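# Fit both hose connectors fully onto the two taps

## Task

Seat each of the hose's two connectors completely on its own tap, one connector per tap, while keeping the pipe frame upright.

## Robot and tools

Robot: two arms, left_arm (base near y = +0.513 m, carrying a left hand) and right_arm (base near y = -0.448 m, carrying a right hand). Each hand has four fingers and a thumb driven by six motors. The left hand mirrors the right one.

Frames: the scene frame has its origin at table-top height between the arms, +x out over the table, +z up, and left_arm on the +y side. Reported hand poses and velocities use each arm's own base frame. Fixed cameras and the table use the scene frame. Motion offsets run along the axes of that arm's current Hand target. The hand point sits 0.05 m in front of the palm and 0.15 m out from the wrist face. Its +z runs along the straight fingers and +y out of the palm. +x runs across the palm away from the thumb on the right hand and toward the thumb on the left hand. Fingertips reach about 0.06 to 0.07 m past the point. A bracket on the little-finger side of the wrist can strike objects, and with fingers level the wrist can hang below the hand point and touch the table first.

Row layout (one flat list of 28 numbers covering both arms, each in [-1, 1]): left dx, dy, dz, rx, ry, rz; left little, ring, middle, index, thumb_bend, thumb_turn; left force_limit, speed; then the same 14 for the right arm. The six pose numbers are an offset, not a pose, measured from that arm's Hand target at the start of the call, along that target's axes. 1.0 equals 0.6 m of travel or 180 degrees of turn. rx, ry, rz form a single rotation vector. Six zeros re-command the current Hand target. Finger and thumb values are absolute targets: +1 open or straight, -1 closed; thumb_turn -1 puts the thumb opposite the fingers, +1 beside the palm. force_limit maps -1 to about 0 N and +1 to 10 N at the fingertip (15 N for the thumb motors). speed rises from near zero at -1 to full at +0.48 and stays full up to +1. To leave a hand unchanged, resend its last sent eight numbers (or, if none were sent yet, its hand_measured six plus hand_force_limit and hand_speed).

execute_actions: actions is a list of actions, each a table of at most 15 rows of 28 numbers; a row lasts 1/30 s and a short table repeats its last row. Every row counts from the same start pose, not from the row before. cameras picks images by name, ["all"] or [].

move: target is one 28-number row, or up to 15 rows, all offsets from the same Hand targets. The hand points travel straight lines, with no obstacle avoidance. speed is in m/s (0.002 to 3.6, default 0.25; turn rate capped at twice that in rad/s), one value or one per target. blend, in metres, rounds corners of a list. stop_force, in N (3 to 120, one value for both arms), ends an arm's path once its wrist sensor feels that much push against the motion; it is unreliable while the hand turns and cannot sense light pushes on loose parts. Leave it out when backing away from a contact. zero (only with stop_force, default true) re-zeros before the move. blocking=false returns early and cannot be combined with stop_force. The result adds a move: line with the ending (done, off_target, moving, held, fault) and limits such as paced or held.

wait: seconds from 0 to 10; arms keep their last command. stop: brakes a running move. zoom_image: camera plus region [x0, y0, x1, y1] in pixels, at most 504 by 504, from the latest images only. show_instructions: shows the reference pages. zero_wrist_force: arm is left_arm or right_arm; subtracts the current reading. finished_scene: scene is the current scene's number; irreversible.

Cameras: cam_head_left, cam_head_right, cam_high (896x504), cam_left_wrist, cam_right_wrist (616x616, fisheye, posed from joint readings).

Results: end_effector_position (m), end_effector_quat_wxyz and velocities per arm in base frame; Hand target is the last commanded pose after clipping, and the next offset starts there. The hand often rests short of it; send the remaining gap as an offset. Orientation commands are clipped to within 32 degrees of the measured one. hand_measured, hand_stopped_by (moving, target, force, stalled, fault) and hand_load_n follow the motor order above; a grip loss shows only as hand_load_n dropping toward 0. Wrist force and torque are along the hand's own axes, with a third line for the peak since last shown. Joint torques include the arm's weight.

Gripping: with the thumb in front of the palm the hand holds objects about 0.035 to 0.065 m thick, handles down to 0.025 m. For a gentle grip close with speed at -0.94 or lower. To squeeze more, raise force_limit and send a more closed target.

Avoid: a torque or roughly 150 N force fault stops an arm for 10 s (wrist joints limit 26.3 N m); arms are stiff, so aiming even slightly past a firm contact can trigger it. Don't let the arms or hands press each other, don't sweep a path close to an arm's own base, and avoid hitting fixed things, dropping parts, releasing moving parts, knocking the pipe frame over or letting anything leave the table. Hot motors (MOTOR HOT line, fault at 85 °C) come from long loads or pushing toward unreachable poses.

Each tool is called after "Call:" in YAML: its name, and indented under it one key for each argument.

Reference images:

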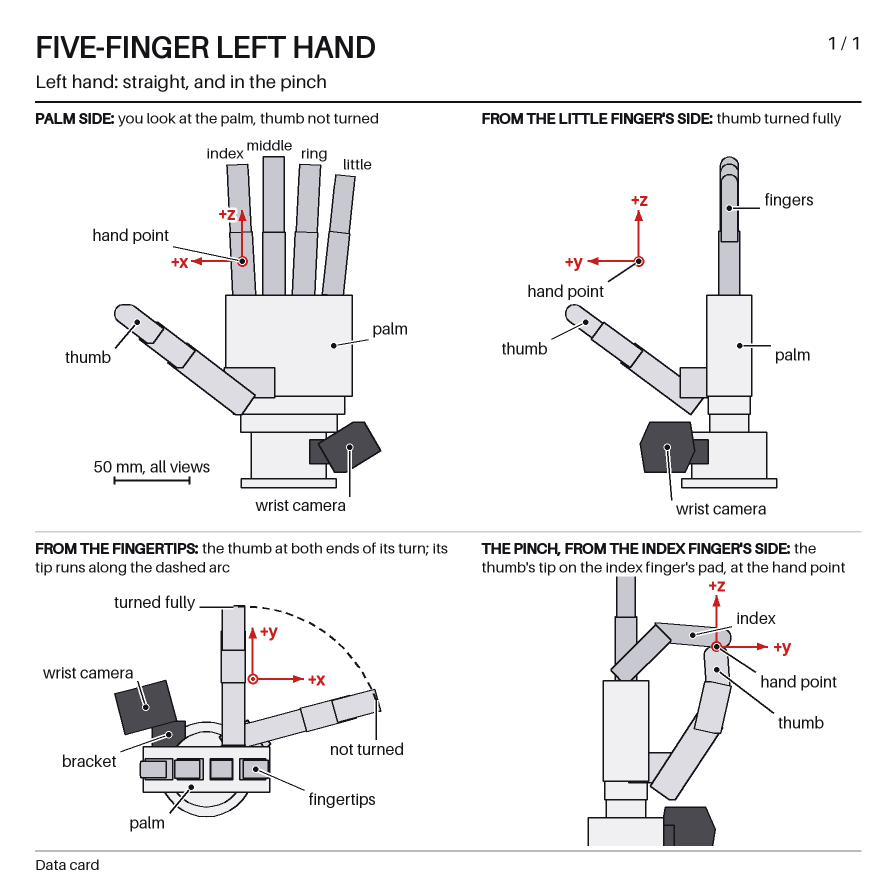

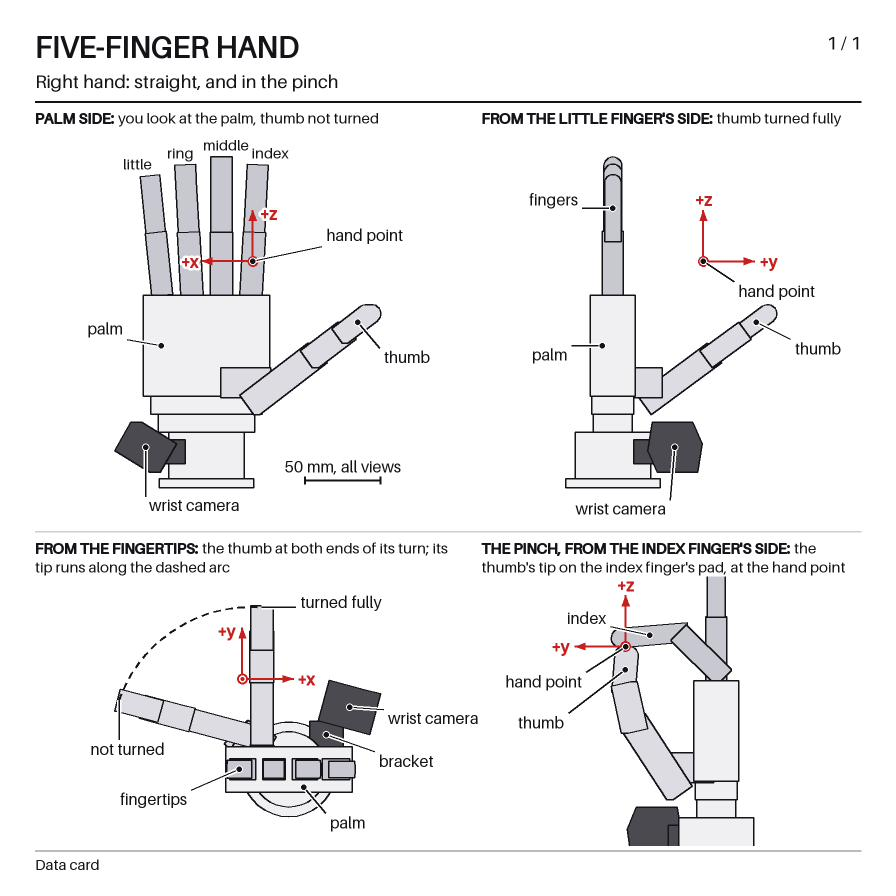

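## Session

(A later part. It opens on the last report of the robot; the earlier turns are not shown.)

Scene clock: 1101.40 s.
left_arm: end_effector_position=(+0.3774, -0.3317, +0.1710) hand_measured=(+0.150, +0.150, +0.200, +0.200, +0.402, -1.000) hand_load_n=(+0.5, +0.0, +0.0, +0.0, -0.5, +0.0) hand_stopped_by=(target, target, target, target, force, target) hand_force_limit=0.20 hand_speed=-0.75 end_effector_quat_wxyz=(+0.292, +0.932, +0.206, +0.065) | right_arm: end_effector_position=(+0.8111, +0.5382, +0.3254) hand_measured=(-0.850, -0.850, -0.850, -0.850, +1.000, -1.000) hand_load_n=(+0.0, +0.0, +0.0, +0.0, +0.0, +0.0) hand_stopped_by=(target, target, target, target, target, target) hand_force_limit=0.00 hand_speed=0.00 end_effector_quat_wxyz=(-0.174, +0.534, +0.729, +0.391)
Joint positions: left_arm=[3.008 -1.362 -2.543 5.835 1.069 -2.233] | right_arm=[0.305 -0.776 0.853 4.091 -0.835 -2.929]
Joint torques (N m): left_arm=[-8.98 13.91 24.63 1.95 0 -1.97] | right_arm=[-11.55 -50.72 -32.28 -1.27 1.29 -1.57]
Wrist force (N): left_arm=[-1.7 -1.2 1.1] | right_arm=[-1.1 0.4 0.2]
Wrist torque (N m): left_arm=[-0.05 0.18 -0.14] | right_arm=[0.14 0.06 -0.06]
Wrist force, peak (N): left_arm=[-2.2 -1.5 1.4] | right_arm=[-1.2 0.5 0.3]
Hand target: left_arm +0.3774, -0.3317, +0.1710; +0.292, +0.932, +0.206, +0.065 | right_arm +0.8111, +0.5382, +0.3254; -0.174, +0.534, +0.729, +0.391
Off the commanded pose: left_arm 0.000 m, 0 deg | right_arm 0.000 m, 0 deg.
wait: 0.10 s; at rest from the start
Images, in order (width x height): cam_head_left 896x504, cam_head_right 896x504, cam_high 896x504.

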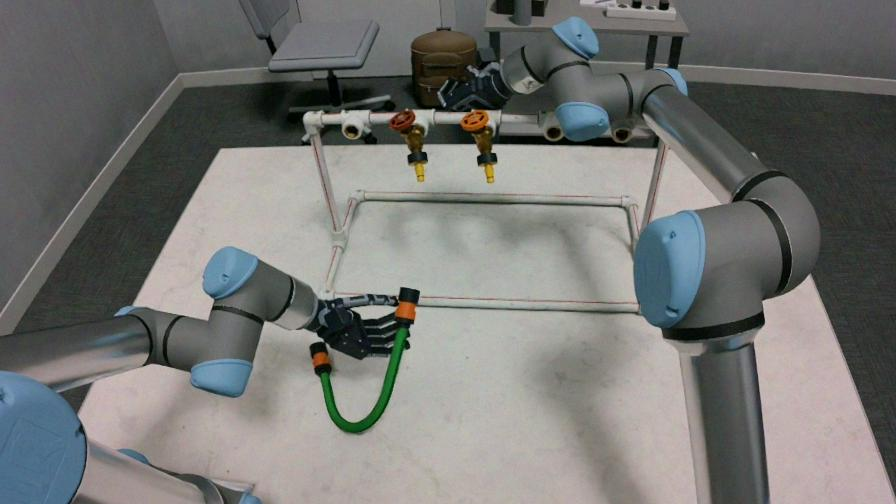

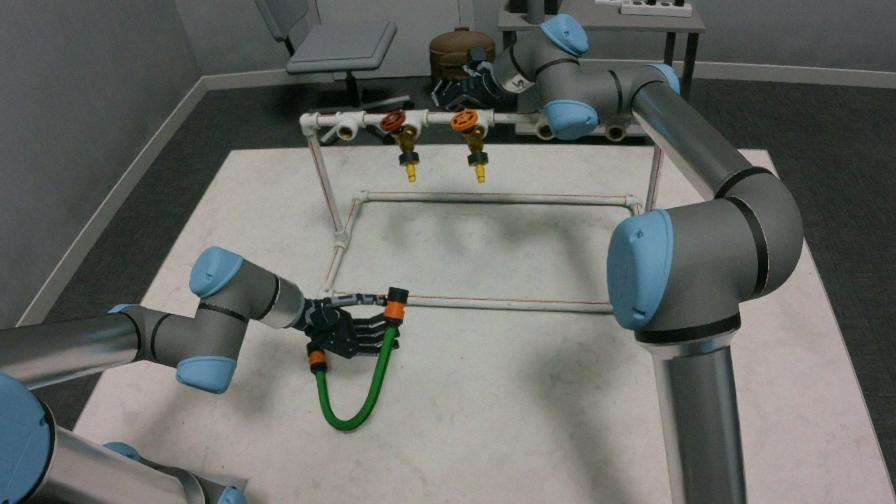

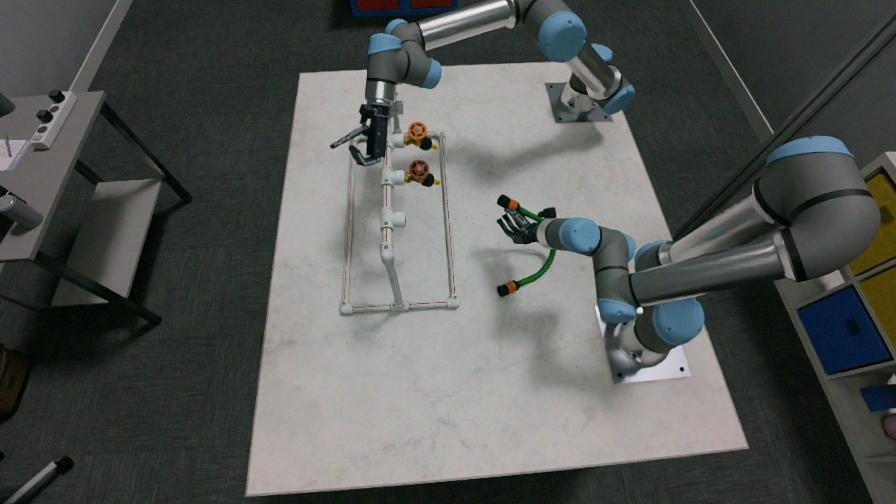

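Call:
move:
  target: [0,-0.0382,0.0546,0,0,0,0.15,0.15,0.2,0.2,0.15,-1,0.2,-0.75,0,0,0,0,0,0,-0.85,-0.85,-0.85,-0.85,1,-1,0,0]
  speed: 0.04
  cameras: ["cam_left_wrist","cam_head_left"]

Call:
zoom_image:
  camera: "cam_left_wrist"
  region: [190, 200, 350, 360]

Scene clock: 1121.03 s.
left_arm: end_effector_position=(+0.3774, -0.3315, +0.1311) hand_measured=(+0.150, +0.150, +0.200, +0.200, +0.402, -1.000) hand_load_n=(+0.0, +0.0, +0.0, +0.0, +0.0, +0.0) hand_stopped_by=(target, target, target, target, force, target) hand_force_limit=0.20 hand_speed=-0.75 end_effector_quat_wxyz=(+0.292, +0.932, +0.207, +0.065) end_effector_velocity=(+0.000, +0.000, -0.001) end_effector_angular_velocity=(-0.001, +0.003, -0.001) | right_arm: end_effector_position=(+0.8111, +0.5382, +0.3254) hand_measured=(-0.850, -0.850, -0.850, -0.850, +1.000, -1.000) hand_load_n=(+0.0, -0.5, +0.0, +0.0, +0.0, +0.0) hand_stopped_by=(target, target, target, target, target, target) hand_force_limit=0.00 hand_speed=0.00 end_effector_quat_wxyz=(-0.174, +0.534, +0.729, +0.391)
Joint positions: left_arm=[3.009 -1.493 -2.599 6.021 1.069 -2.233] | right_arm=[0.305 -0.776 0.853 4.091 -0.835 -2.929]
Joint velocities: left_arm=[0 -0.005 -0.001 0.003 -0.001 0] | right_arm=[within noise]
Joint torques (N m): left_arm=[-10.79 2.18 5.4 4.56 -1.98 -2.7] | right_arm=[-11.3 -51.12 -32.58 -1.3 1.32 -1.56]
Wrist force (N): left_arm=[-1.9 -1.1 0.5] | right_arm=[-1.0 0.3 0.4]
Wrist torque (N m): left_arm=[-0.09 0.18 -0.13] | right_arm=[0.12 0.03 -0.05]
Wrist force, peak (N): left_arm=[-2.1 -1.4 1.5] | right_arm=[-1.3 0.5 0.3]
Hand target: left_arm +0.3774, -0.3316, +0.1310; +0.292, +0.932, +0.206, +0.065 | right_arm +0.8111, +0.5382, +0.3254; -0.174, +0.534, +0.729, +0.391
Off the commanded pose: left_arm 0.000 m, 0 deg | right_arm 0.000 m, 0 deg.
move: done
camera_calibration:
cam_left_wrist: T_world_to_cam=[[-0.130682, 0.814723, -0.564933, 0.387205], [0.690557, 0.483661, 0.537776, -0.16968], [0.711374, -0.319841, -0.625818, -0.181977], [0, 0, 0, 1]] pos_world=[0.297227, -0.291601, 0.19611]
Images, in order (width x height): cam_head_left 896x504, cam_left_wrist 616x616.

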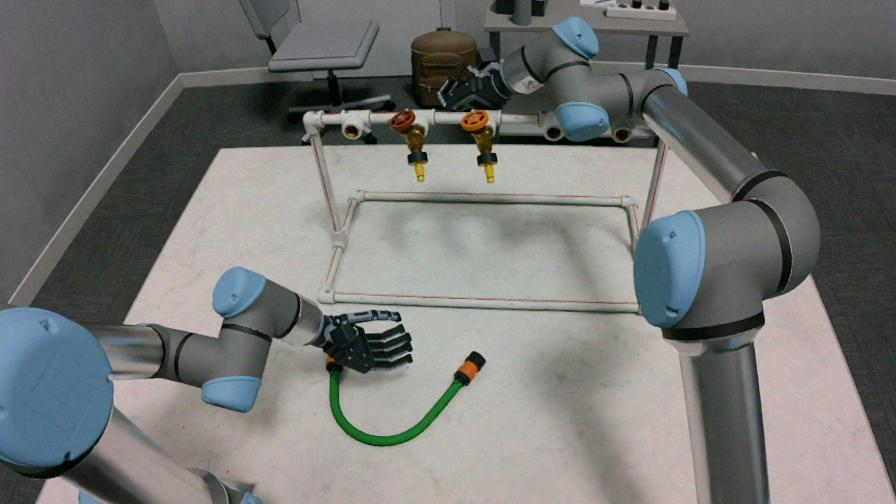

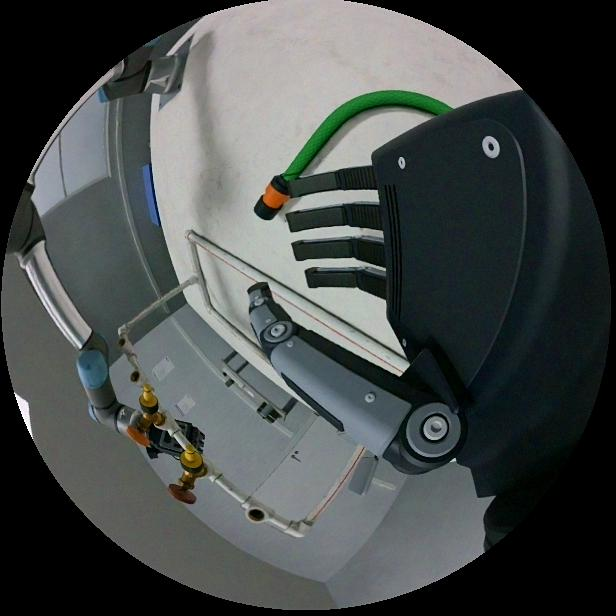

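Scaled by 3.150 from the camera's 616x616 image, which has a finer 880x880 frame.

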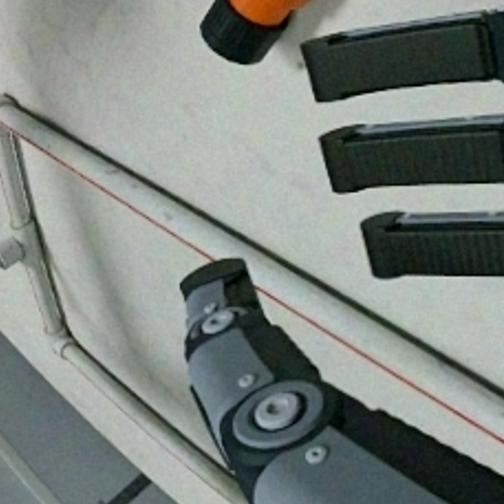

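Call:
move:
  target: [0,0.1147,-0.1638,0,0,0,0.3,0.3,0.3,0.3,0.4,-1,0.2,-0.3,0,0,0,0,0,0,-0.85,-0.85,-0.85,-0.85,1,-1,0,0]
  speed: 0.1

Call:
move:
  target: [0,0,0,0.5556,0,0,0.3,0.3,0.3,0.3,0.4,-1,0.2,-0.3,0,0,0,0,0,0,-0.85,-0.85,-0.85,-0.85,1,-1,0,0]
  speed: 0.25
  cameras: ["cam_head_left","cam_head_right","cam_high","cam_left_wrist"]

Scene clock: 1133.03 s.
left_arm: end_effector_position=(+0.3775, -0.3319, +0.2510) hand_measured=(+0.300, +0.300, +0.300, +0.300, +0.400, -1.000) hand_load_n=(+0.0, +0.0, +0.0, +0.0, +0.0, +0.0) hand_stopped_by=(target, target, target, target, target, target) hand_force_limit=0.20 hand_speed=-0.30 end_effector_quat_wxyz=(+0.292, +0.932, +0.206, +0.065) | right_arm: end_effector_position=(+0.8111, +0.5382, +0.3254) hand_measured=(-0.850, -0.850, -0.850, -0.850, +1.000, -1.000) hand_load_n=(+0.0, +0.0, +0.0, +0.0, +0.0, +0.0) hand_stopped_by=(target, target, target, target, target, target) hand_force_limit=0.00 hand_speed=0.00 end_effector_quat_wxyz=(-0.174, +0.534, +0.729, +0.391)
Joint positions: left_arm=[3.008 -1.19 -2.4 5.52 1.07 -2.234] | right_arm=[0.305 -0.776 0.853 4.091 -0.835 -2.929]
Joint torques (N m): left_arm=[9.68 17.97 29.95 0.36 -2.19 2.5] | right_arm=[-12.25 -50.78 -32.44 -1.39 1.09 -1.52]
Wrist force (N): left_arm=[-1.9 -1.2 0.5] | right_arm=[-1.0 0.2 0.4]
Wrist torque (N m): left_arm=[-0.09 0.17 -0.16] | right_arm=[0.10 0.04 -0.05]
Wrist force, peak (N): left_arm=[-2.0 -1.4 0.8] | right_arm=[-1.3 0.5 0.3]
Hand target: left_arm +0.3775, -0.3319, +0.2510; +0.292, +0.932, +0.206, +0.065 | right_arm +0.8111, +0.5382, +0.3254; -0.174, +0.534, +0.729, +0.391
Off the commanded pose: left_arm 0.000 m, 0 deg | right_arm 0.000 m, 0 deg.
move: done

Scene clock: 1137.17 s.
left_arm: end_effector_position=(+0.3775, -0.3319, +0.2510) hand_measured=(+0.300, +0.300, +0.300, +0.300, +0.400, -1.000) hand_load_n=(+0.0, +0.0, +0.0, +0.0, +0.0, +0.0) hand_stopped_by=(target, target, target, target, target, target) hand_force_limit=0.20 hand_speed=-0.30 end_effector_quat_wxyz=(-0.526, +0.823, +0.182, -0.116) | right_arm: end_effector_position=(+0.8111, +0.5382, +0.3254) hand_measured=(-0.850, -0.850, -0.850, -0.850, +1.000, -1.000) hand_load_n=(+0.0, +0.0, +0.0, +0.0, +0.0, +0.0) hand_stopped_by=(target, target, target, target, target, target) hand_force_limit=0.00 hand_speed=0.00 end_effector_quat_wxyz=(-0.174, +0.534, +0.729, +0.391)
Joint positions: left_arm=[2.456 -2.152 -1.036 3.662 1.976 -2.942] | right_arm=[0.305 -0.776 0.853 4.091 -0.835 -2.929]
Joint torques (N m): left_arm=[-10.35 36.05 28.23 -2.38 1.93 -2.79] | right_arm=[-11.6 -50.92 -31.68 -1.4 1.11 -1.54]
Wrist force (N): left_arm=[-1.3 3.7 -1.3] | right_arm=[-1.2 0.3 0.4]
Wrist torque (N m): left_arm=[0.40 0.06 -0.26] | right_arm=[0.12 0.06 -0.06]
Wrist force, peak (N): left_arm=[-1.3 4.1 -1.3] | right_arm=[-1.2 0.4 0.6]
Hand target: left_arm +0.3775, -0.3319, +0.2510; -0.526, +0.823, +0.182, -0.117 | right_arm +0.8111, +0.5382, +0.3254; -0.174, +0.534, +0.729, +0.391
Off the commanded pose: left_arm 0.000 m, 0 deg | right_arm 0.000 m, 0 deg.
move: done
camera_calibration:
cam_left_wrist: T_world_to_cam=[[0.027594, 0.474832, 0.879644, -0.0798906], [0.987056, -0.15202, 0.0510971, -0.434749], [0.157986, 0.866847, -0.472881, 0.457288], [0, 0, 0, 1]] pos_world=[0.35908, -0.424555, 0.308732]
Images, in order (width x height): cam_head_left 896x504, cam_head_right 896x504, cam_high 896x504, cam_left_wrist 616x616.

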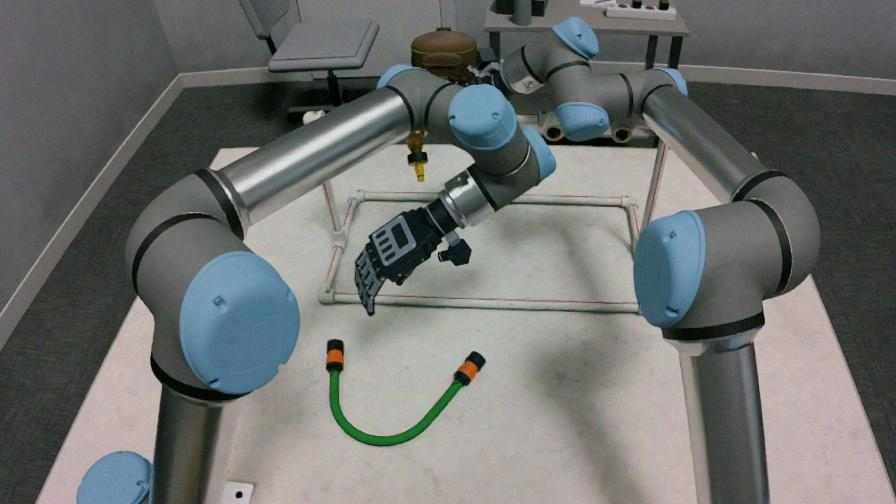

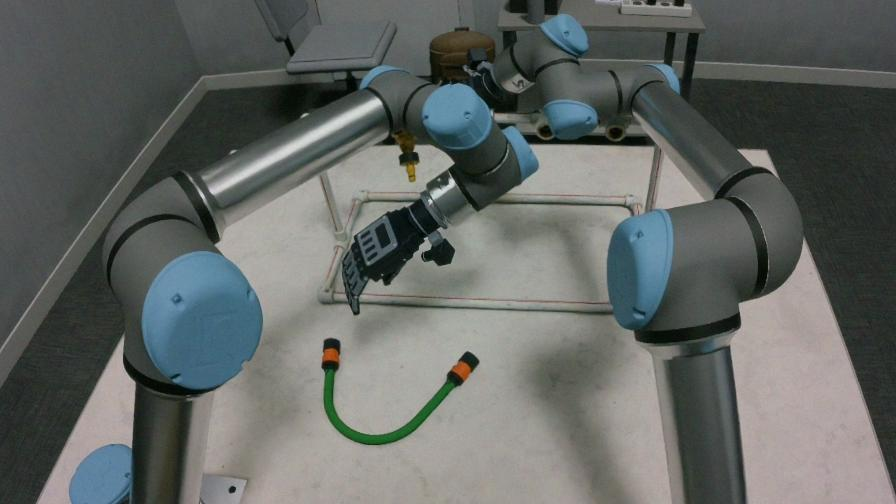

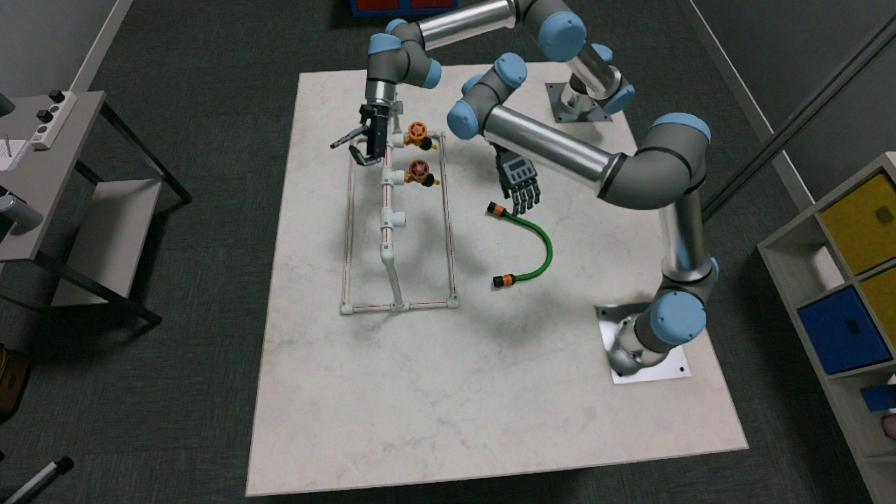

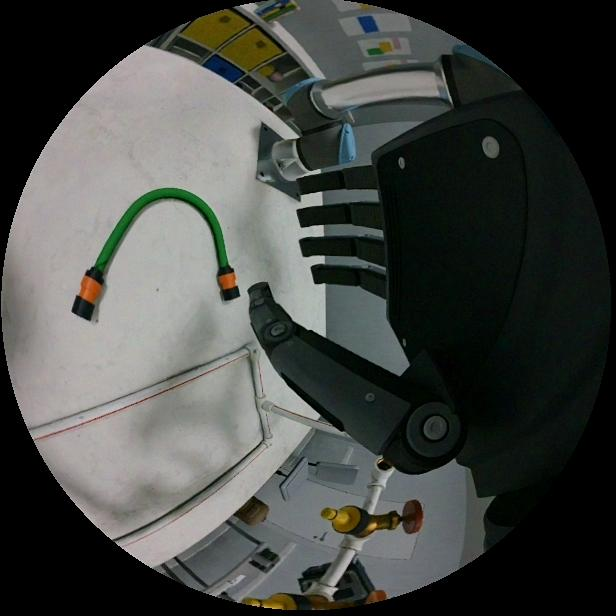

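Call:
move:
  target: [0.1024,0.2067,0.2841,0,0.0604,0.0282,0.45,0.45,0.45,0.45,0.35,-1,0.2,-0.3,0,0,0,0,0,0,-0.85,-0.85,-0.85,-0.85,1,-1,0,0]
  speed: 0.12
  cameras: ["cam_head_left","cam_left_wrist"]

Call:
zoom_image:
  camera: "cam_left_wrist"
  region: [170, 200, 350, 380]

Scene clock: 1170.93 s.
left_arm: end_effector_position=(+0.3898, -0.2129, +0.0670) hand_measured=(+0.450, +0.450, +0.450, +0.450, +0.350, -1.000) hand_load_n=(+0.0, +0.0, +0.0, +0.0, +0.0, +0.0) hand_stopped_by=(target, target, target, target, target, target) hand_force_limit=0.20 hand_speed=-0.30 end_effector_quat_wxyz=(-0.535, +0.837, +0.095, -0.061) | right_arm: end_effector_position=(+0.8111, +0.5382, +0.3254) hand_measured=(-0.850, -0.850, -0.850, -0.850, +1.000, -1.000) hand_load_n=(+0.0, +0.5, +0.0, +0.0, +0.0, +0.0) hand_stopped_by=(target, target, target, target, target, target) hand_force_limit=0.00 hand_speed=0.00 end_effector_quat_wxyz=(-0.174, +0.534, +0.729, +0.391)
Joint positions: left_arm=[2.574 -2.045 -1.724 4.344 2.26 -2.75] | right_arm=[0.305 -0.776 0.853 4.091 -0.835 -2.929]
Joint torques (N m): left_arm=[9.97 27.73 7.61 2.37 2.15 2.56] | right_arm=[-12.03 -51.85 -32.35 -1.39 1.03 -1.44]
Wrist force (N): left_arm=[-1.2 3.6 -1.1] | right_arm=[-1.0 0.2 0.2]
Wrist torque (N m): left_arm=[0.36 0.02 -0.35] | right_arm=[0.11 0.04 -0.05]
Wrist force, peak (N): left_arm=[-1.4 4.2 -1.1] | right_arm=[-1.2 0.6 0.4]
Hand target: left_arm +0.3898, -0.2129, +0.0669; -0.535, +0.837, +0.095, -0.061 | right_arm +0.8111, +0.5382, +0.3254; -0.174, +0.534, +0.729, +0.391
Off the commanded pose: left_arm 0.000 m, 0 deg | right_arm 0.000 m, 0 deg.
move: done
camera_calibration:
cam_left_wrist: T_world_to_cam=[[0.126316, 0.458713, 0.87956, -0.0167834], [0.933997, -0.353717, 0.0503384, -0.441677], [0.334207, 0.815148, -0.473117, 0.185448], [0, 0, 0, 1]] pos_world=[0.352667, -0.299698, 0.124734]
Images, in order (width x height): cam_head_left 896x504, cam_left_wrist 616x616.

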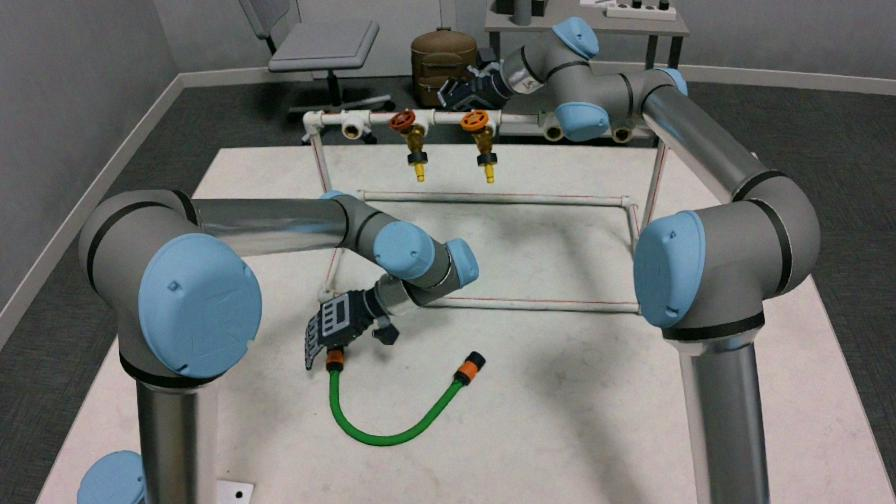

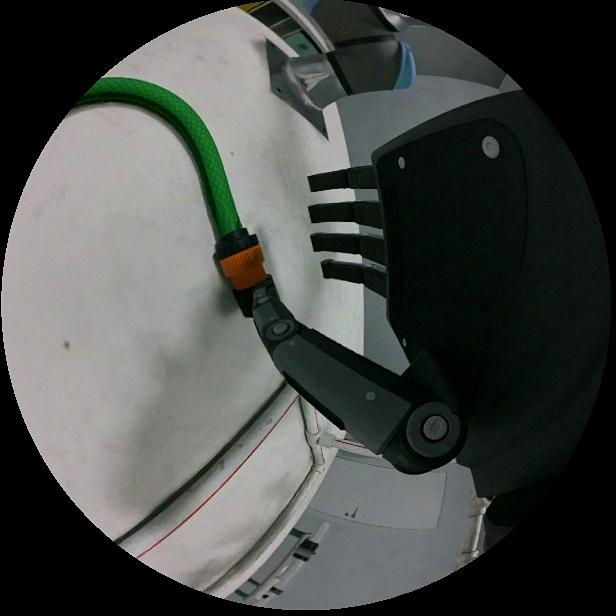

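Scaled by 2.800 from the camera's 616x616 image, which has a finer 880x880 frame.

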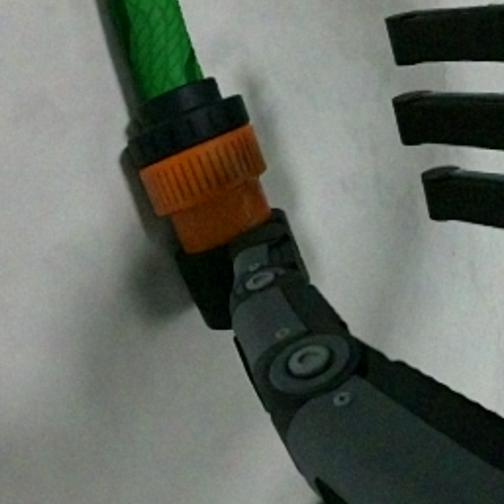

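Call:
move:
  target:
    - [-0.0117,0,0,0,0,0,0.45,0.45,0.45,0.45,0.35,-1,0.2,-0.3,0,0,0,0,0,0,-0.85,-0.85,-0.85,-0.85,1,-1,0,0]
    - [-0.0117,0.0695,0.0324,0,0,0,0.45,0.45,0.45,0.45,0.35,-1,0.2,-0.3,0,0,0,0,0,0,-0.85,-0.85,-0.85,-0.85,1,-1,0,0]
  speed: [0.03,0.03]
  stop_force: 4
  cameras: ["cam_left_wrist"]

Call:
zoom_image:
  camera: "cam_left_wrist"
  region: [190, 200, 370, 380]

Scene clock: 1183.53 s.
left_arm: end_effector_position=(+0.3829, -0.2143, +0.0209) hand_measured=(+0.450, +0.450, +0.450, +0.450, +0.350, -1.000) hand_load_n=(+0.0, +0.0, +0.0, +0.0, +0.0, +0.0) hand_stopped_by=(target, target, target, target, target, target) hand_force_limit=0.20 hand_speed=-0.30 end_effector_quat_wxyz=(-0.535, +0.837, +0.095, -0.061) | right_arm: end_effector_position=(+0.8111, +0.5382, +0.3254) hand_measured=(-0.850, -0.850, -0.850, -0.850, +1.000, -1.000) hand_load_n=(+0.0, +0.0, +0.0, +0.0, +0.0, +0.5) hand_stopped_by=(target, target, target, target, target, target) hand_force_limit=0.00 hand_speed=0.00 end_effector_quat_wxyz=(-0.174, +0.534, +0.729, +0.391)
Joint positions: left_arm=[2.565 -2.107 -1.77 4.449 2.252 -2.756] | right_arm=[0.305 -0.776 0.853 4.091 -0.835 -2.929]
Joint torques (N m): left_arm=[9.79 28.97 6.03 2.38 1.5 2.05] | right_arm=[-12.11 -52.13 -31.36 -1.39 0.89 -1.45]
Wrist force (N): left_arm=[-1.5 3.9 -1.0] | right_arm=[-1.2 0.5 0.4]
Wrist torque (N m): left_arm=[0.41 0.08 -0.27] | right_arm=[0.14 0.06 -0.06]
Wrist force, peak (N): left_arm=[-1.4 4.1 -1.3] | right_arm=[-1.3 0.4 0.4]
Hand target: left_arm +0.3829, -0.2143, +0.0209; -0.535, +0.837, +0.095, -0.061 | right_arm +0.8111, +0.5382, +0.3254; -0.174, +0.534, +0.729, +0.391
Off the commanded pose: left_arm 0.000 m, 0 deg | right_arm 0.000 m, 0 deg.
move: done
camera_calibration:
cam_left_wrist: T_world_to_cam=[[0.126397, 0.458753, 0.879528, 0.0251772], [0.93396, -0.353816, 0.0503281, -0.433429], [0.334279, 0.815083, -0.473178, 0.167091], [0, 0, 0, 1]] pos_world=[0.345768, -0.301098, 0.0787337]
Images, in order (width x height): cam_left_wrist 616x616.

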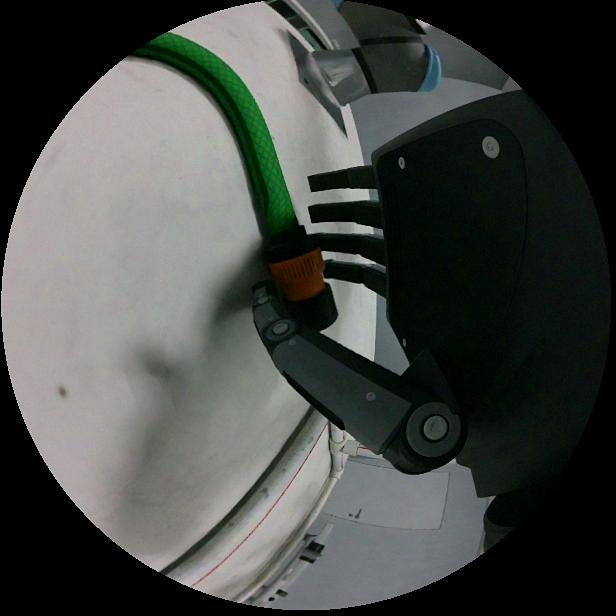

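Scaled by 2.800 from the camera's 616x616 image, which has a finer 880x880 frame.

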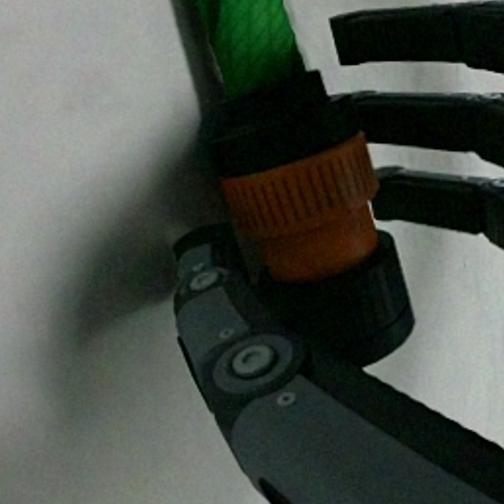

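Call:
move:
  target: [0,0,0,0,0,0,-0.3,-0.3,-0.3,-0.3,0.35,-1,0.2,-0.75,0,0,0,0,0,0,-0.85,-0.85,-0.85,-0.85,1,-1,0,0]
  speed: 0.02
  cameras: ["cam_left_wrist"]

Call:
zoom_image:
  camera: "cam_left_wrist"
  region: [190, 200, 370, 380]

Scene clock: 1191.90 s.
left_arm: end_effector_position=(+0.3829, -0.2143, +0.0209) hand_measured=(-0.032, +0.016, +0.084, +0.038, +0.354, -1.000) hand_load_n=(+6.0, +5.5, +0.0, +10.5, +21.5, +5.5) hand_stopped_by=(force, force, force, force, target, target) hand_force_limit=0.20 hand_speed=-0.75 end_effector_quat_wxyz=(-0.535, +0.837, +0.095, -0.061) | right_arm: end_effector_position=(+0.8111, +0.5382, +0.3254) hand_measured=(-0.850, -0.850, -0.850, -0.850, +1.000, -1.000) hand_load_n=(+0.0, +0.0, +0.0, +0.0, +0.0, +0.0) hand_stopped_by=(target, target, target, target, target, target) hand_force_limit=0.00 hand_speed=0.00 end_effector_quat_wxyz=(-0.174, +0.534, +0.729, +0.391)
Joint positions: left_arm=[2.565 -2.107 -1.77 4.449 2.252 -2.756] | right_arm=[0.305 -0.776 0.853 4.091 -0.835 -2.929]
Joint torques (N m): left_arm=[8.1 29.2 8.55 0.68 0.94 2.18] | right_arm=[-11.67 -50.78 -31.64 -1.53 0.81 -1.54]
Wrist force (N): left_arm=[-1.8 1.1 -1.9] | right_arm=[-1.0 0.4 0.5]
Wrist torque (N m): left_arm=[0.37 0.06 -0.17] | right_arm=[0.13 0.04 -0.05]
Wrist force, peak (N): left_arm=[-1.6 3.9 -1.2] | right_arm=[-1.2 0.6 0.2]
Hand target: left_arm +0.3829, -0.2143, +0.0209; -0.535, +0.837, +0.095, -0.061 | right_arm +0.8111, +0.5382, +0.3254; -0.174, +0.534, +0.729, +0.391
Off the commanded pose: left_arm 0.000 m, 0 deg | right_arm 0.000 m, 0 deg.
move: done
camera_calibration:
cam_left_wrist: T_world_to_cam=[[0.126397, 0.458753, 0.879528, 0.0251772], [0.93396, -0.353816, 0.0503281, -0.433429], [0.334279, 0.815083, -0.473178, 0.167091], [0, 0, 0, 1]] pos_world=[0.345768, -0.301098, 0.0787337]
Images, in order (width x height): cam_left_wrist 616x616.

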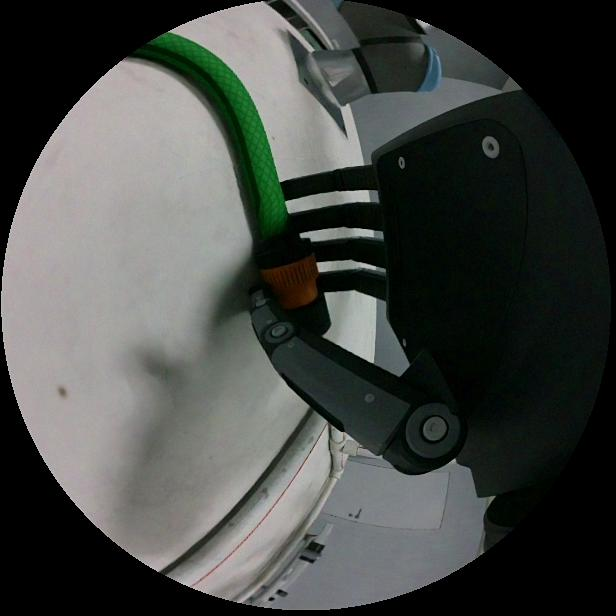

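Scaled by 2.800 from the camera's 616x616 image, which has a finer 880x880 frame.

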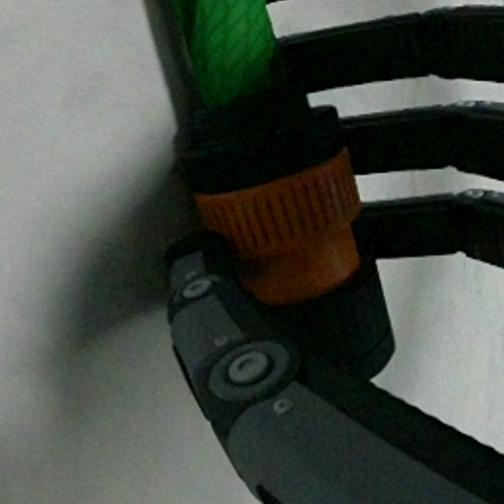

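Call:
move:
  target: [0,-0.2568,-0.1197,0,0,0,-0.3,-0.3,-0.3,-0.3,0.35,-1,0.2,-0.75,0,0,0,0,0,0,-0.85,-0.85,-0.85,-0.85,1,-1,0,0]
  speed: 0.06
  cameras: ["cam_left_wrist"]

Scene clock: 1216.50 s.
left_arm: end_effector_position=(+0.3832, -0.2148, +0.1908) hand_measured=(-0.032, +0.016, +0.084, +0.038, +0.354, -1.000) hand_load_n=(+0.0, +8.5, +0.0, +0.0, +8.0, +3.5) hand_stopped_by=(force, force, force, force, target, target) hand_force_limit=0.20 hand_speed=-0.75 end_effector_quat_wxyz=(-0.535, +0.837, +0.095, -0.061) | right_arm: end_effector_position=(+0.8111, +0.5382, +0.3254) hand_measured=(-0.850, -0.850, -0.850, -0.850, +1.000, -1.000) hand_load_n=(+0.0, +0.0, -0.5, +0.0, +0.0, +0.0) hand_stopped_by=(target, target, target, target, target, target) hand_force_limit=0.00 hand_speed=0.00 end_effector_quat_wxyz=(-0.174, +0.534, +0.729, +0.391)
Joint positions: left_arm=[2.565 -1.902 -1.577 4.05 2.252 -2.757] | right_arm=[0.305 -0.776 0.853 4.091 -0.835 -2.929]
Joint torques (N m): left_arm=[-10.35 47.81 27.87 -2.24 -0.78 -2.74] | right_arm=[-11.57 -52.03 -31.26 -1.61 0.83 -1.43]
Wrist force (N): left_arm=[-1.5 4.8 -0.6] | right_arm=[-1.0 0.3 0.3]
Wrist torque (N m): left_arm=[0.45 0.11 -0.30] | right_arm=[0.12 0.04 -0.05]
Wrist force, peak (N): left_arm=[-1.7 4.8 -0.8] | right_arm=[-1.3 0.4 0.5]
Hand target: left_arm +0.3832, -0.2148, +0.1909; -0.535, +0.837, +0.095, -0.061 | right_arm +0.8111, +0.5382, +0.3254; -0.174, +0.534, +0.729, +0.391
Off the commanded pose: left_arm 0.000 m, 0 deg | right_arm 0.000 m, 0 deg.
move: done
camera_calibration:
cam_left_wrist: T_world_to_cam=[[0.126397, 0.458753, 0.879528, -0.124051], [0.93396, -0.353816, 0.0503281, -0.442344], [0.334279, 0.815083, -0.473178, 0.247825], [0, 0, 0, 1]] pos_world=[0.345968, -0.301598, 0.248634]
Images, in order (width x height): cam_left_wrist 616x616.

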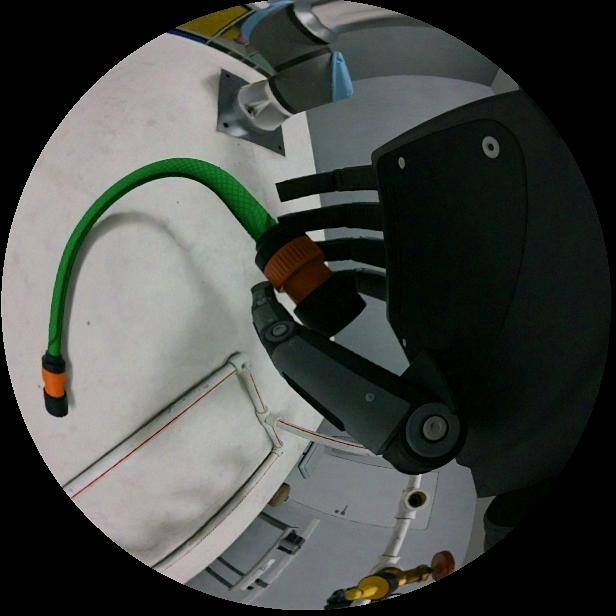

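Call:
move:
  target: [0,0.2417,0.1127,0,0,0,-0.3,-0.3,-0.3,-0.3,0.35,-1,0.2,-0.75,0,0,0,0,0,0,-0.85,-0.85,-0.85,-0.85,1,-1,0,0]
  speed: 0.06
  stop_force: 5
  cameras: ["cam_left_wrist","cam_head_left"]

Call:
zoom_image:
  camera: "cam_left_wrist"
  region: [190, 200, 370, 380]

Scene clock: 1226.40 s.
left_arm: end_effector_position=(+0.3829, -0.2143, +0.0309) hand_measured=(-0.032, +0.016, +0.084, +0.038, +0.350, -1.000) hand_load_n=(+0.0, +0.0, +0.0, +0.5, +0.5, +0.0) hand_stopped_by=(force, force, force, force, target, target) hand_force_limit=0.20 hand_speed=-0.75 end_effector_quat_wxyz=(-0.535, +0.837, +0.095, -0.061) | right_arm: end_effector_position=(+0.8111, +0.5382, +0.3254) hand_measured=(-0.850, -0.850, -0.850, -0.850, +1.000, -1.000) hand_load_n=(+0.0, +0.0, +0.0, +0.0, +0.0, +0.0) hand_stopped_by=(target, target, target, target, target, target) hand_force_limit=0.00 hand_speed=0.00 end_effector_quat_wxyz=(-0.174, +0.534, +0.729, +0.391)
Joint positions: left_arm=[2.565 -2.091 -1.764 4.426 2.252 -2.756] | right_arm=[0.305 -0.776 0.853 4.091 -0.835 -2.929]
Joint torques (N m): left_arm=[9.35 28.59 6.52 2.38 2.13 2.51] | right_arm=[-11.3 -52.87 -31.09 -1.77 0.68 -1.35]
Wrist force (N): left_arm=[-1.1 3.7 -0.6] | right_arm=[-1.0 0.6 0.4]
Wrist torque (N m): left_arm=[0.33 0.04 -0.27] | right_arm=[0.15 0.04 -0.04]
Wrist force, peak (N): left_arm=[-1.6 5.1 -0.7] | right_arm=[-1.1 0.7 0.4]
Hand target: left_arm +0.3829, -0.2143, +0.0309; -0.535, +0.837, +0.095, -0.061 | right_arm +0.8111, +0.5382, +0.3254; -0.174, +0.534, +0.729, +0.391
Off the commanded pose: left_arm 0.000 m, 0 deg | right_arm 0.000 m, 0 deg.
move: done
camera_calibration:
cam_left_wrist: T_world_to_cam=[[0.126385, 0.458758, 0.879527, 0.0163875], [0.933962, -0.35381, 0.0503394, -0.433932], [0.334279, 0.815083, -0.473178, 0.171823], [0, 0, 0, 1]] pos_world=[0.345768, -0.301098, 0.0887336]
Images, in order (width x height): cam_head_left 896x504, cam_left_wrist 616x616.

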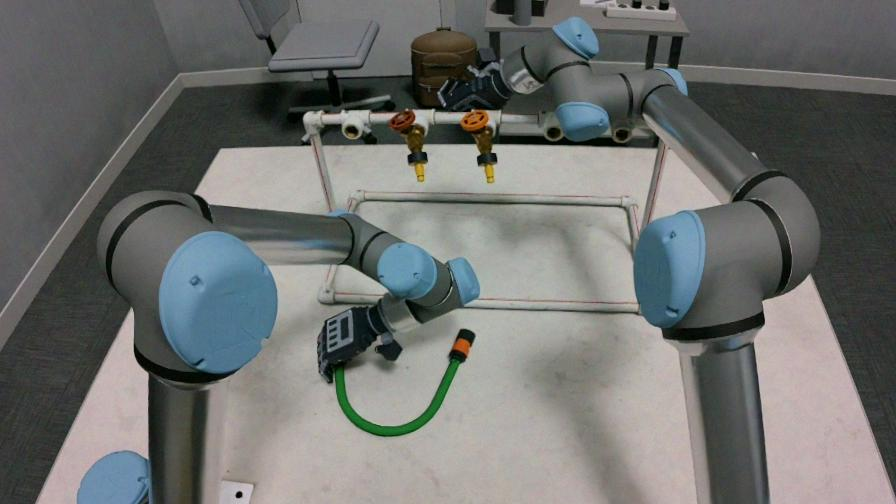

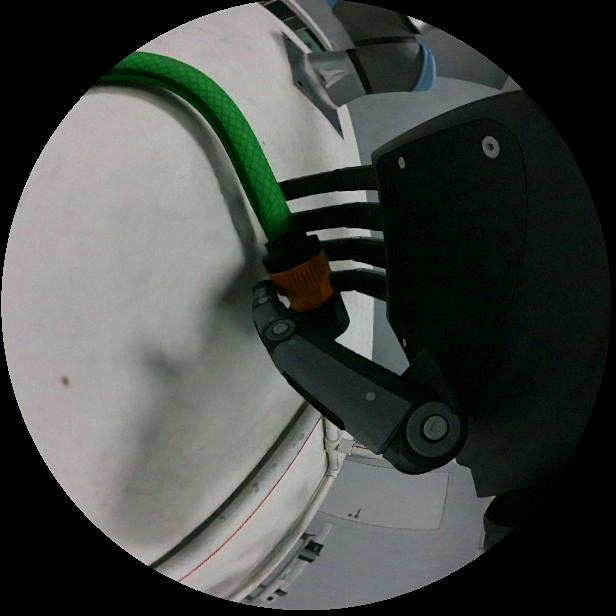

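Scaled by 2.800 from the camera's 616x616 image, which has a finer 880x880 frame.

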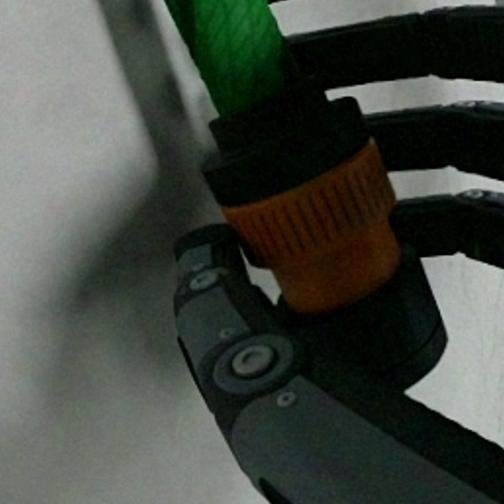

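Call:
move:
  target: [0,0,0,0,0,0,-0.35,-0.35,-0.35,-0.35,0.35,-1,0.0,-0.8,0,0,0,0,0,0,-0.85,-0.85,-0.85,-0.85,1,-1,0,0]
  speed: 0.06
  cameras: ["cam_left_wrist"]

Call:
zoom_image:
  camera: "cam_left_wrist"
  region: [190, 200, 370, 380]

Scene clock: 1237.13 s.
left_arm: end_effector_position=(+0.3829, -0.2143, +0.0309) hand_measured=(-0.176, -0.092, -0.022, -0.014, +0.354, -1.000) hand_load_n=(+5.5, +0.0, +3.0, +4.0, +17.5, +6.5) hand_stopped_by=(force, force, force, force, target, target) hand_force_limit=0.00 hand_speed=-0.80 end_effector_quat_wxyz=(-0.535, +0.837, +0.095, -0.061) | right_arm: end_effector_position=(+0.8111, +0.5382, +0.3254) hand_measured=(-0.850, -0.850, -0.850, -0.850, +1.000, -1.000) hand_load_n=(+0.0, +0.0, +0.0, +0.0, +0.0, +0.0) hand_stopped_by=(target, target, target, target, target, target) hand_force_limit=0.00 hand_speed=0.00 end_effector_quat_wxyz=(-0.174, +0.534, +0.729, +0.391)
Joint positions: left_arm=[2.565 -2.091 -1.764 4.426 2.252 -2.756] | right_arm=[0.305 -0.776 0.853 4.091 -0.835 -2.929]
Joint torques (N m): left_arm=[9.18 29.82 7.19 1.76 2.06 2.41] | right_arm=[-11.8 -52.61 -31.93 -1.6 0.62 -1.39]
Wrist force (N): left_arm=[-1.5 3.8 -0.5] | right_arm=[-1.1 0.6 0.5]
Wrist torque (N m): left_arm=[0.34 0.09 -0.29] | right_arm=[0.16 0.04 -0.05]
Wrist force, peak (N): left_arm=[-1.5 4.1 -0.8] | right_arm=[-1.2 0.6 0.5]
Hand target: left_arm +0.3829, -0.2143, +0.0309; -0.535, +0.837, +0.095, -0.061 | right_arm +0.8111, +0.5382, +0.3254; -0.174, +0.534, +0.729, +0.391
Off the commanded pose: left_arm 0.000 m, 0 deg | right_arm 0.000 m, 0 deg.
move: done
camera_calibration:
cam_left_wrist: T_world_to_cam=[[0.126397, 0.458753, 0.879528, 0.0164698], [0.93396, -0.353816, 0.0503281, -0.433927], [0.334279, 0.815083, -0.473178, 0.171776], [0, 0, 0, 1]] pos_world=[0.345768, -0.301098, 0.0886337]
Images, in order (width x height): cam_left_wrist 616x616.

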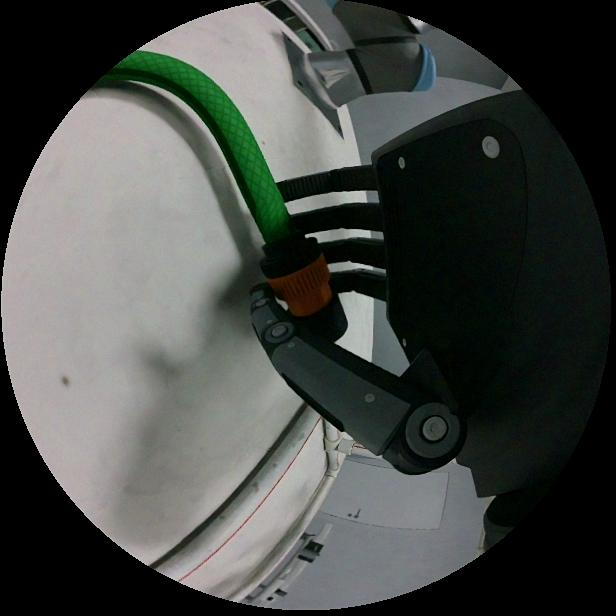

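Scaled by 2.800 from the camera's 616x616 image, which has a finer 880x880 frame.

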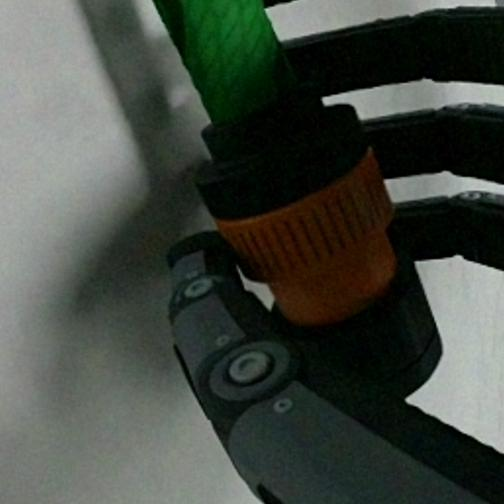

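Call:
move:
  target: [0,0,0,0,0,0,-0.5,-0.5,-0.5,-0.5,0.35,-1,0.3,-0.8,0,0,0,0,0,0,-0.85,-0.85,-0.85,-0.85,1,-1,0,0]
  speed: 0.06
  cameras: ["cam_left_wrist"]

Call:
zoom_image:
  camera: "cam_left_wrist"
  region: [190, 200, 370, 380]

Scene clock: 1241.47 s.
left_arm: end_effector_position=(+0.3829, -0.2143, +0.0309) hand_measured=(-0.230, -0.144, -0.056, -0.048, +0.356, -1.000) hand_load_n=(+6.5, +8.0, +3.5, +6.5, +33.0, +11.5) hand_stopped_by=(force, force, force, force, target, target) hand_force_limit=0.30 hand_speed=-0.80 end_effector_quat_wxyz=(-0.535, +0.837, +0.095, -0.061) | right_arm: end_effector_position=(+0.8111, +0.5382, +0.3254) hand_measured=(-0.850, -0.850, -0.850, -0.850, +1.000, -1.000) hand_load_n=(+0.0, +0.0, +0.0, +0.0, +0.0, +0.0) hand_stopped_by=(target, target, target, target, target, target) hand_force_limit=0.00 hand_speed=0.00 end_effector_quat_wxyz=(-0.174, +0.534, +0.729, +0.391)
Joint positions: left_arm=[2.565 -2.091 -1.764 4.426 2.252 -2.756] | right_arm=[0.305 -0.776 0.853 4.091 -0.835 -2.929]
Joint torques (N m): left_arm=[8.67 31.06 12.34 -0.76 0.55 1.63] | right_arm=[-11.14 -52.6 -31.76 -1.8 0.64 -1.37]
Wrist force (N): left_arm=[-1.6 4.0 -0.8] | right_arm=[-1.0 0.3 0.3]
Wrist torque (N m): left_arm=[0.38 0.09 -0.29] | right_arm=[0.12 0.05 -0.06]
Wrist force, peak (N): left_arm=[-1.4 4.3 -0.9] | right_arm=[-1.3 0.3 0.3]
Hand target: left_arm +0.3829, -0.2143, +0.0309; -0.535, +0.837, +0.095, -0.061 | right_arm +0.8111, +0.5382, +0.3254; -0.174, +0.534, +0.729, +0.391
Off the commanded pose: left_arm 0.000 m, 0 deg | right_arm 0.000 m, 0 deg.
move: done
camera_calibration:
cam_left_wrist: T_world_to_cam=[[0.126397, 0.458753, 0.879528, 0.0164698], [0.93396, -0.353816, 0.0503281, -0.433927], [0.334279, 0.815083, -0.473178, 0.171776], [0, 0, 0, 1]] pos_world=[0.345768, -0.301098, 0.0886337]
Images, in order (width x height): cam_left_wrist 616x616.

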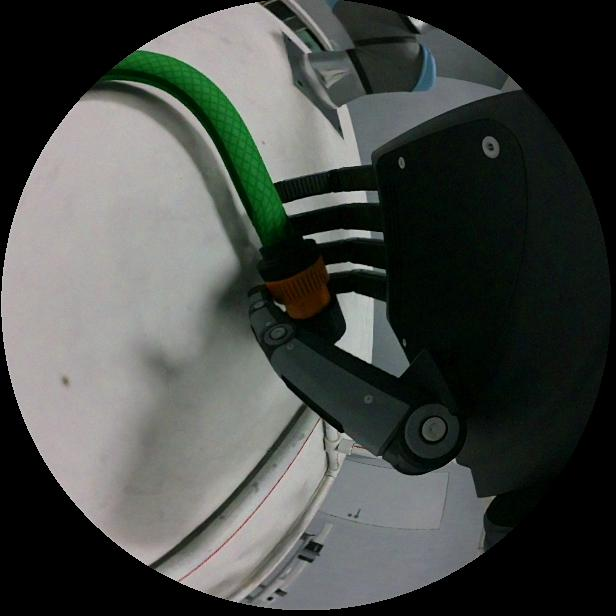

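Scaled by 2.800 from the camera's 616x616 image, which has a finer 880x880 frame.

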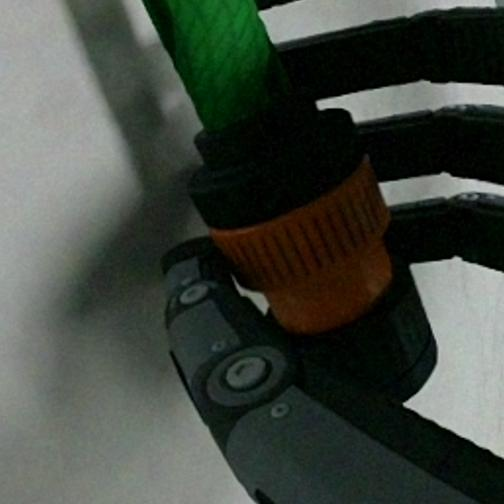

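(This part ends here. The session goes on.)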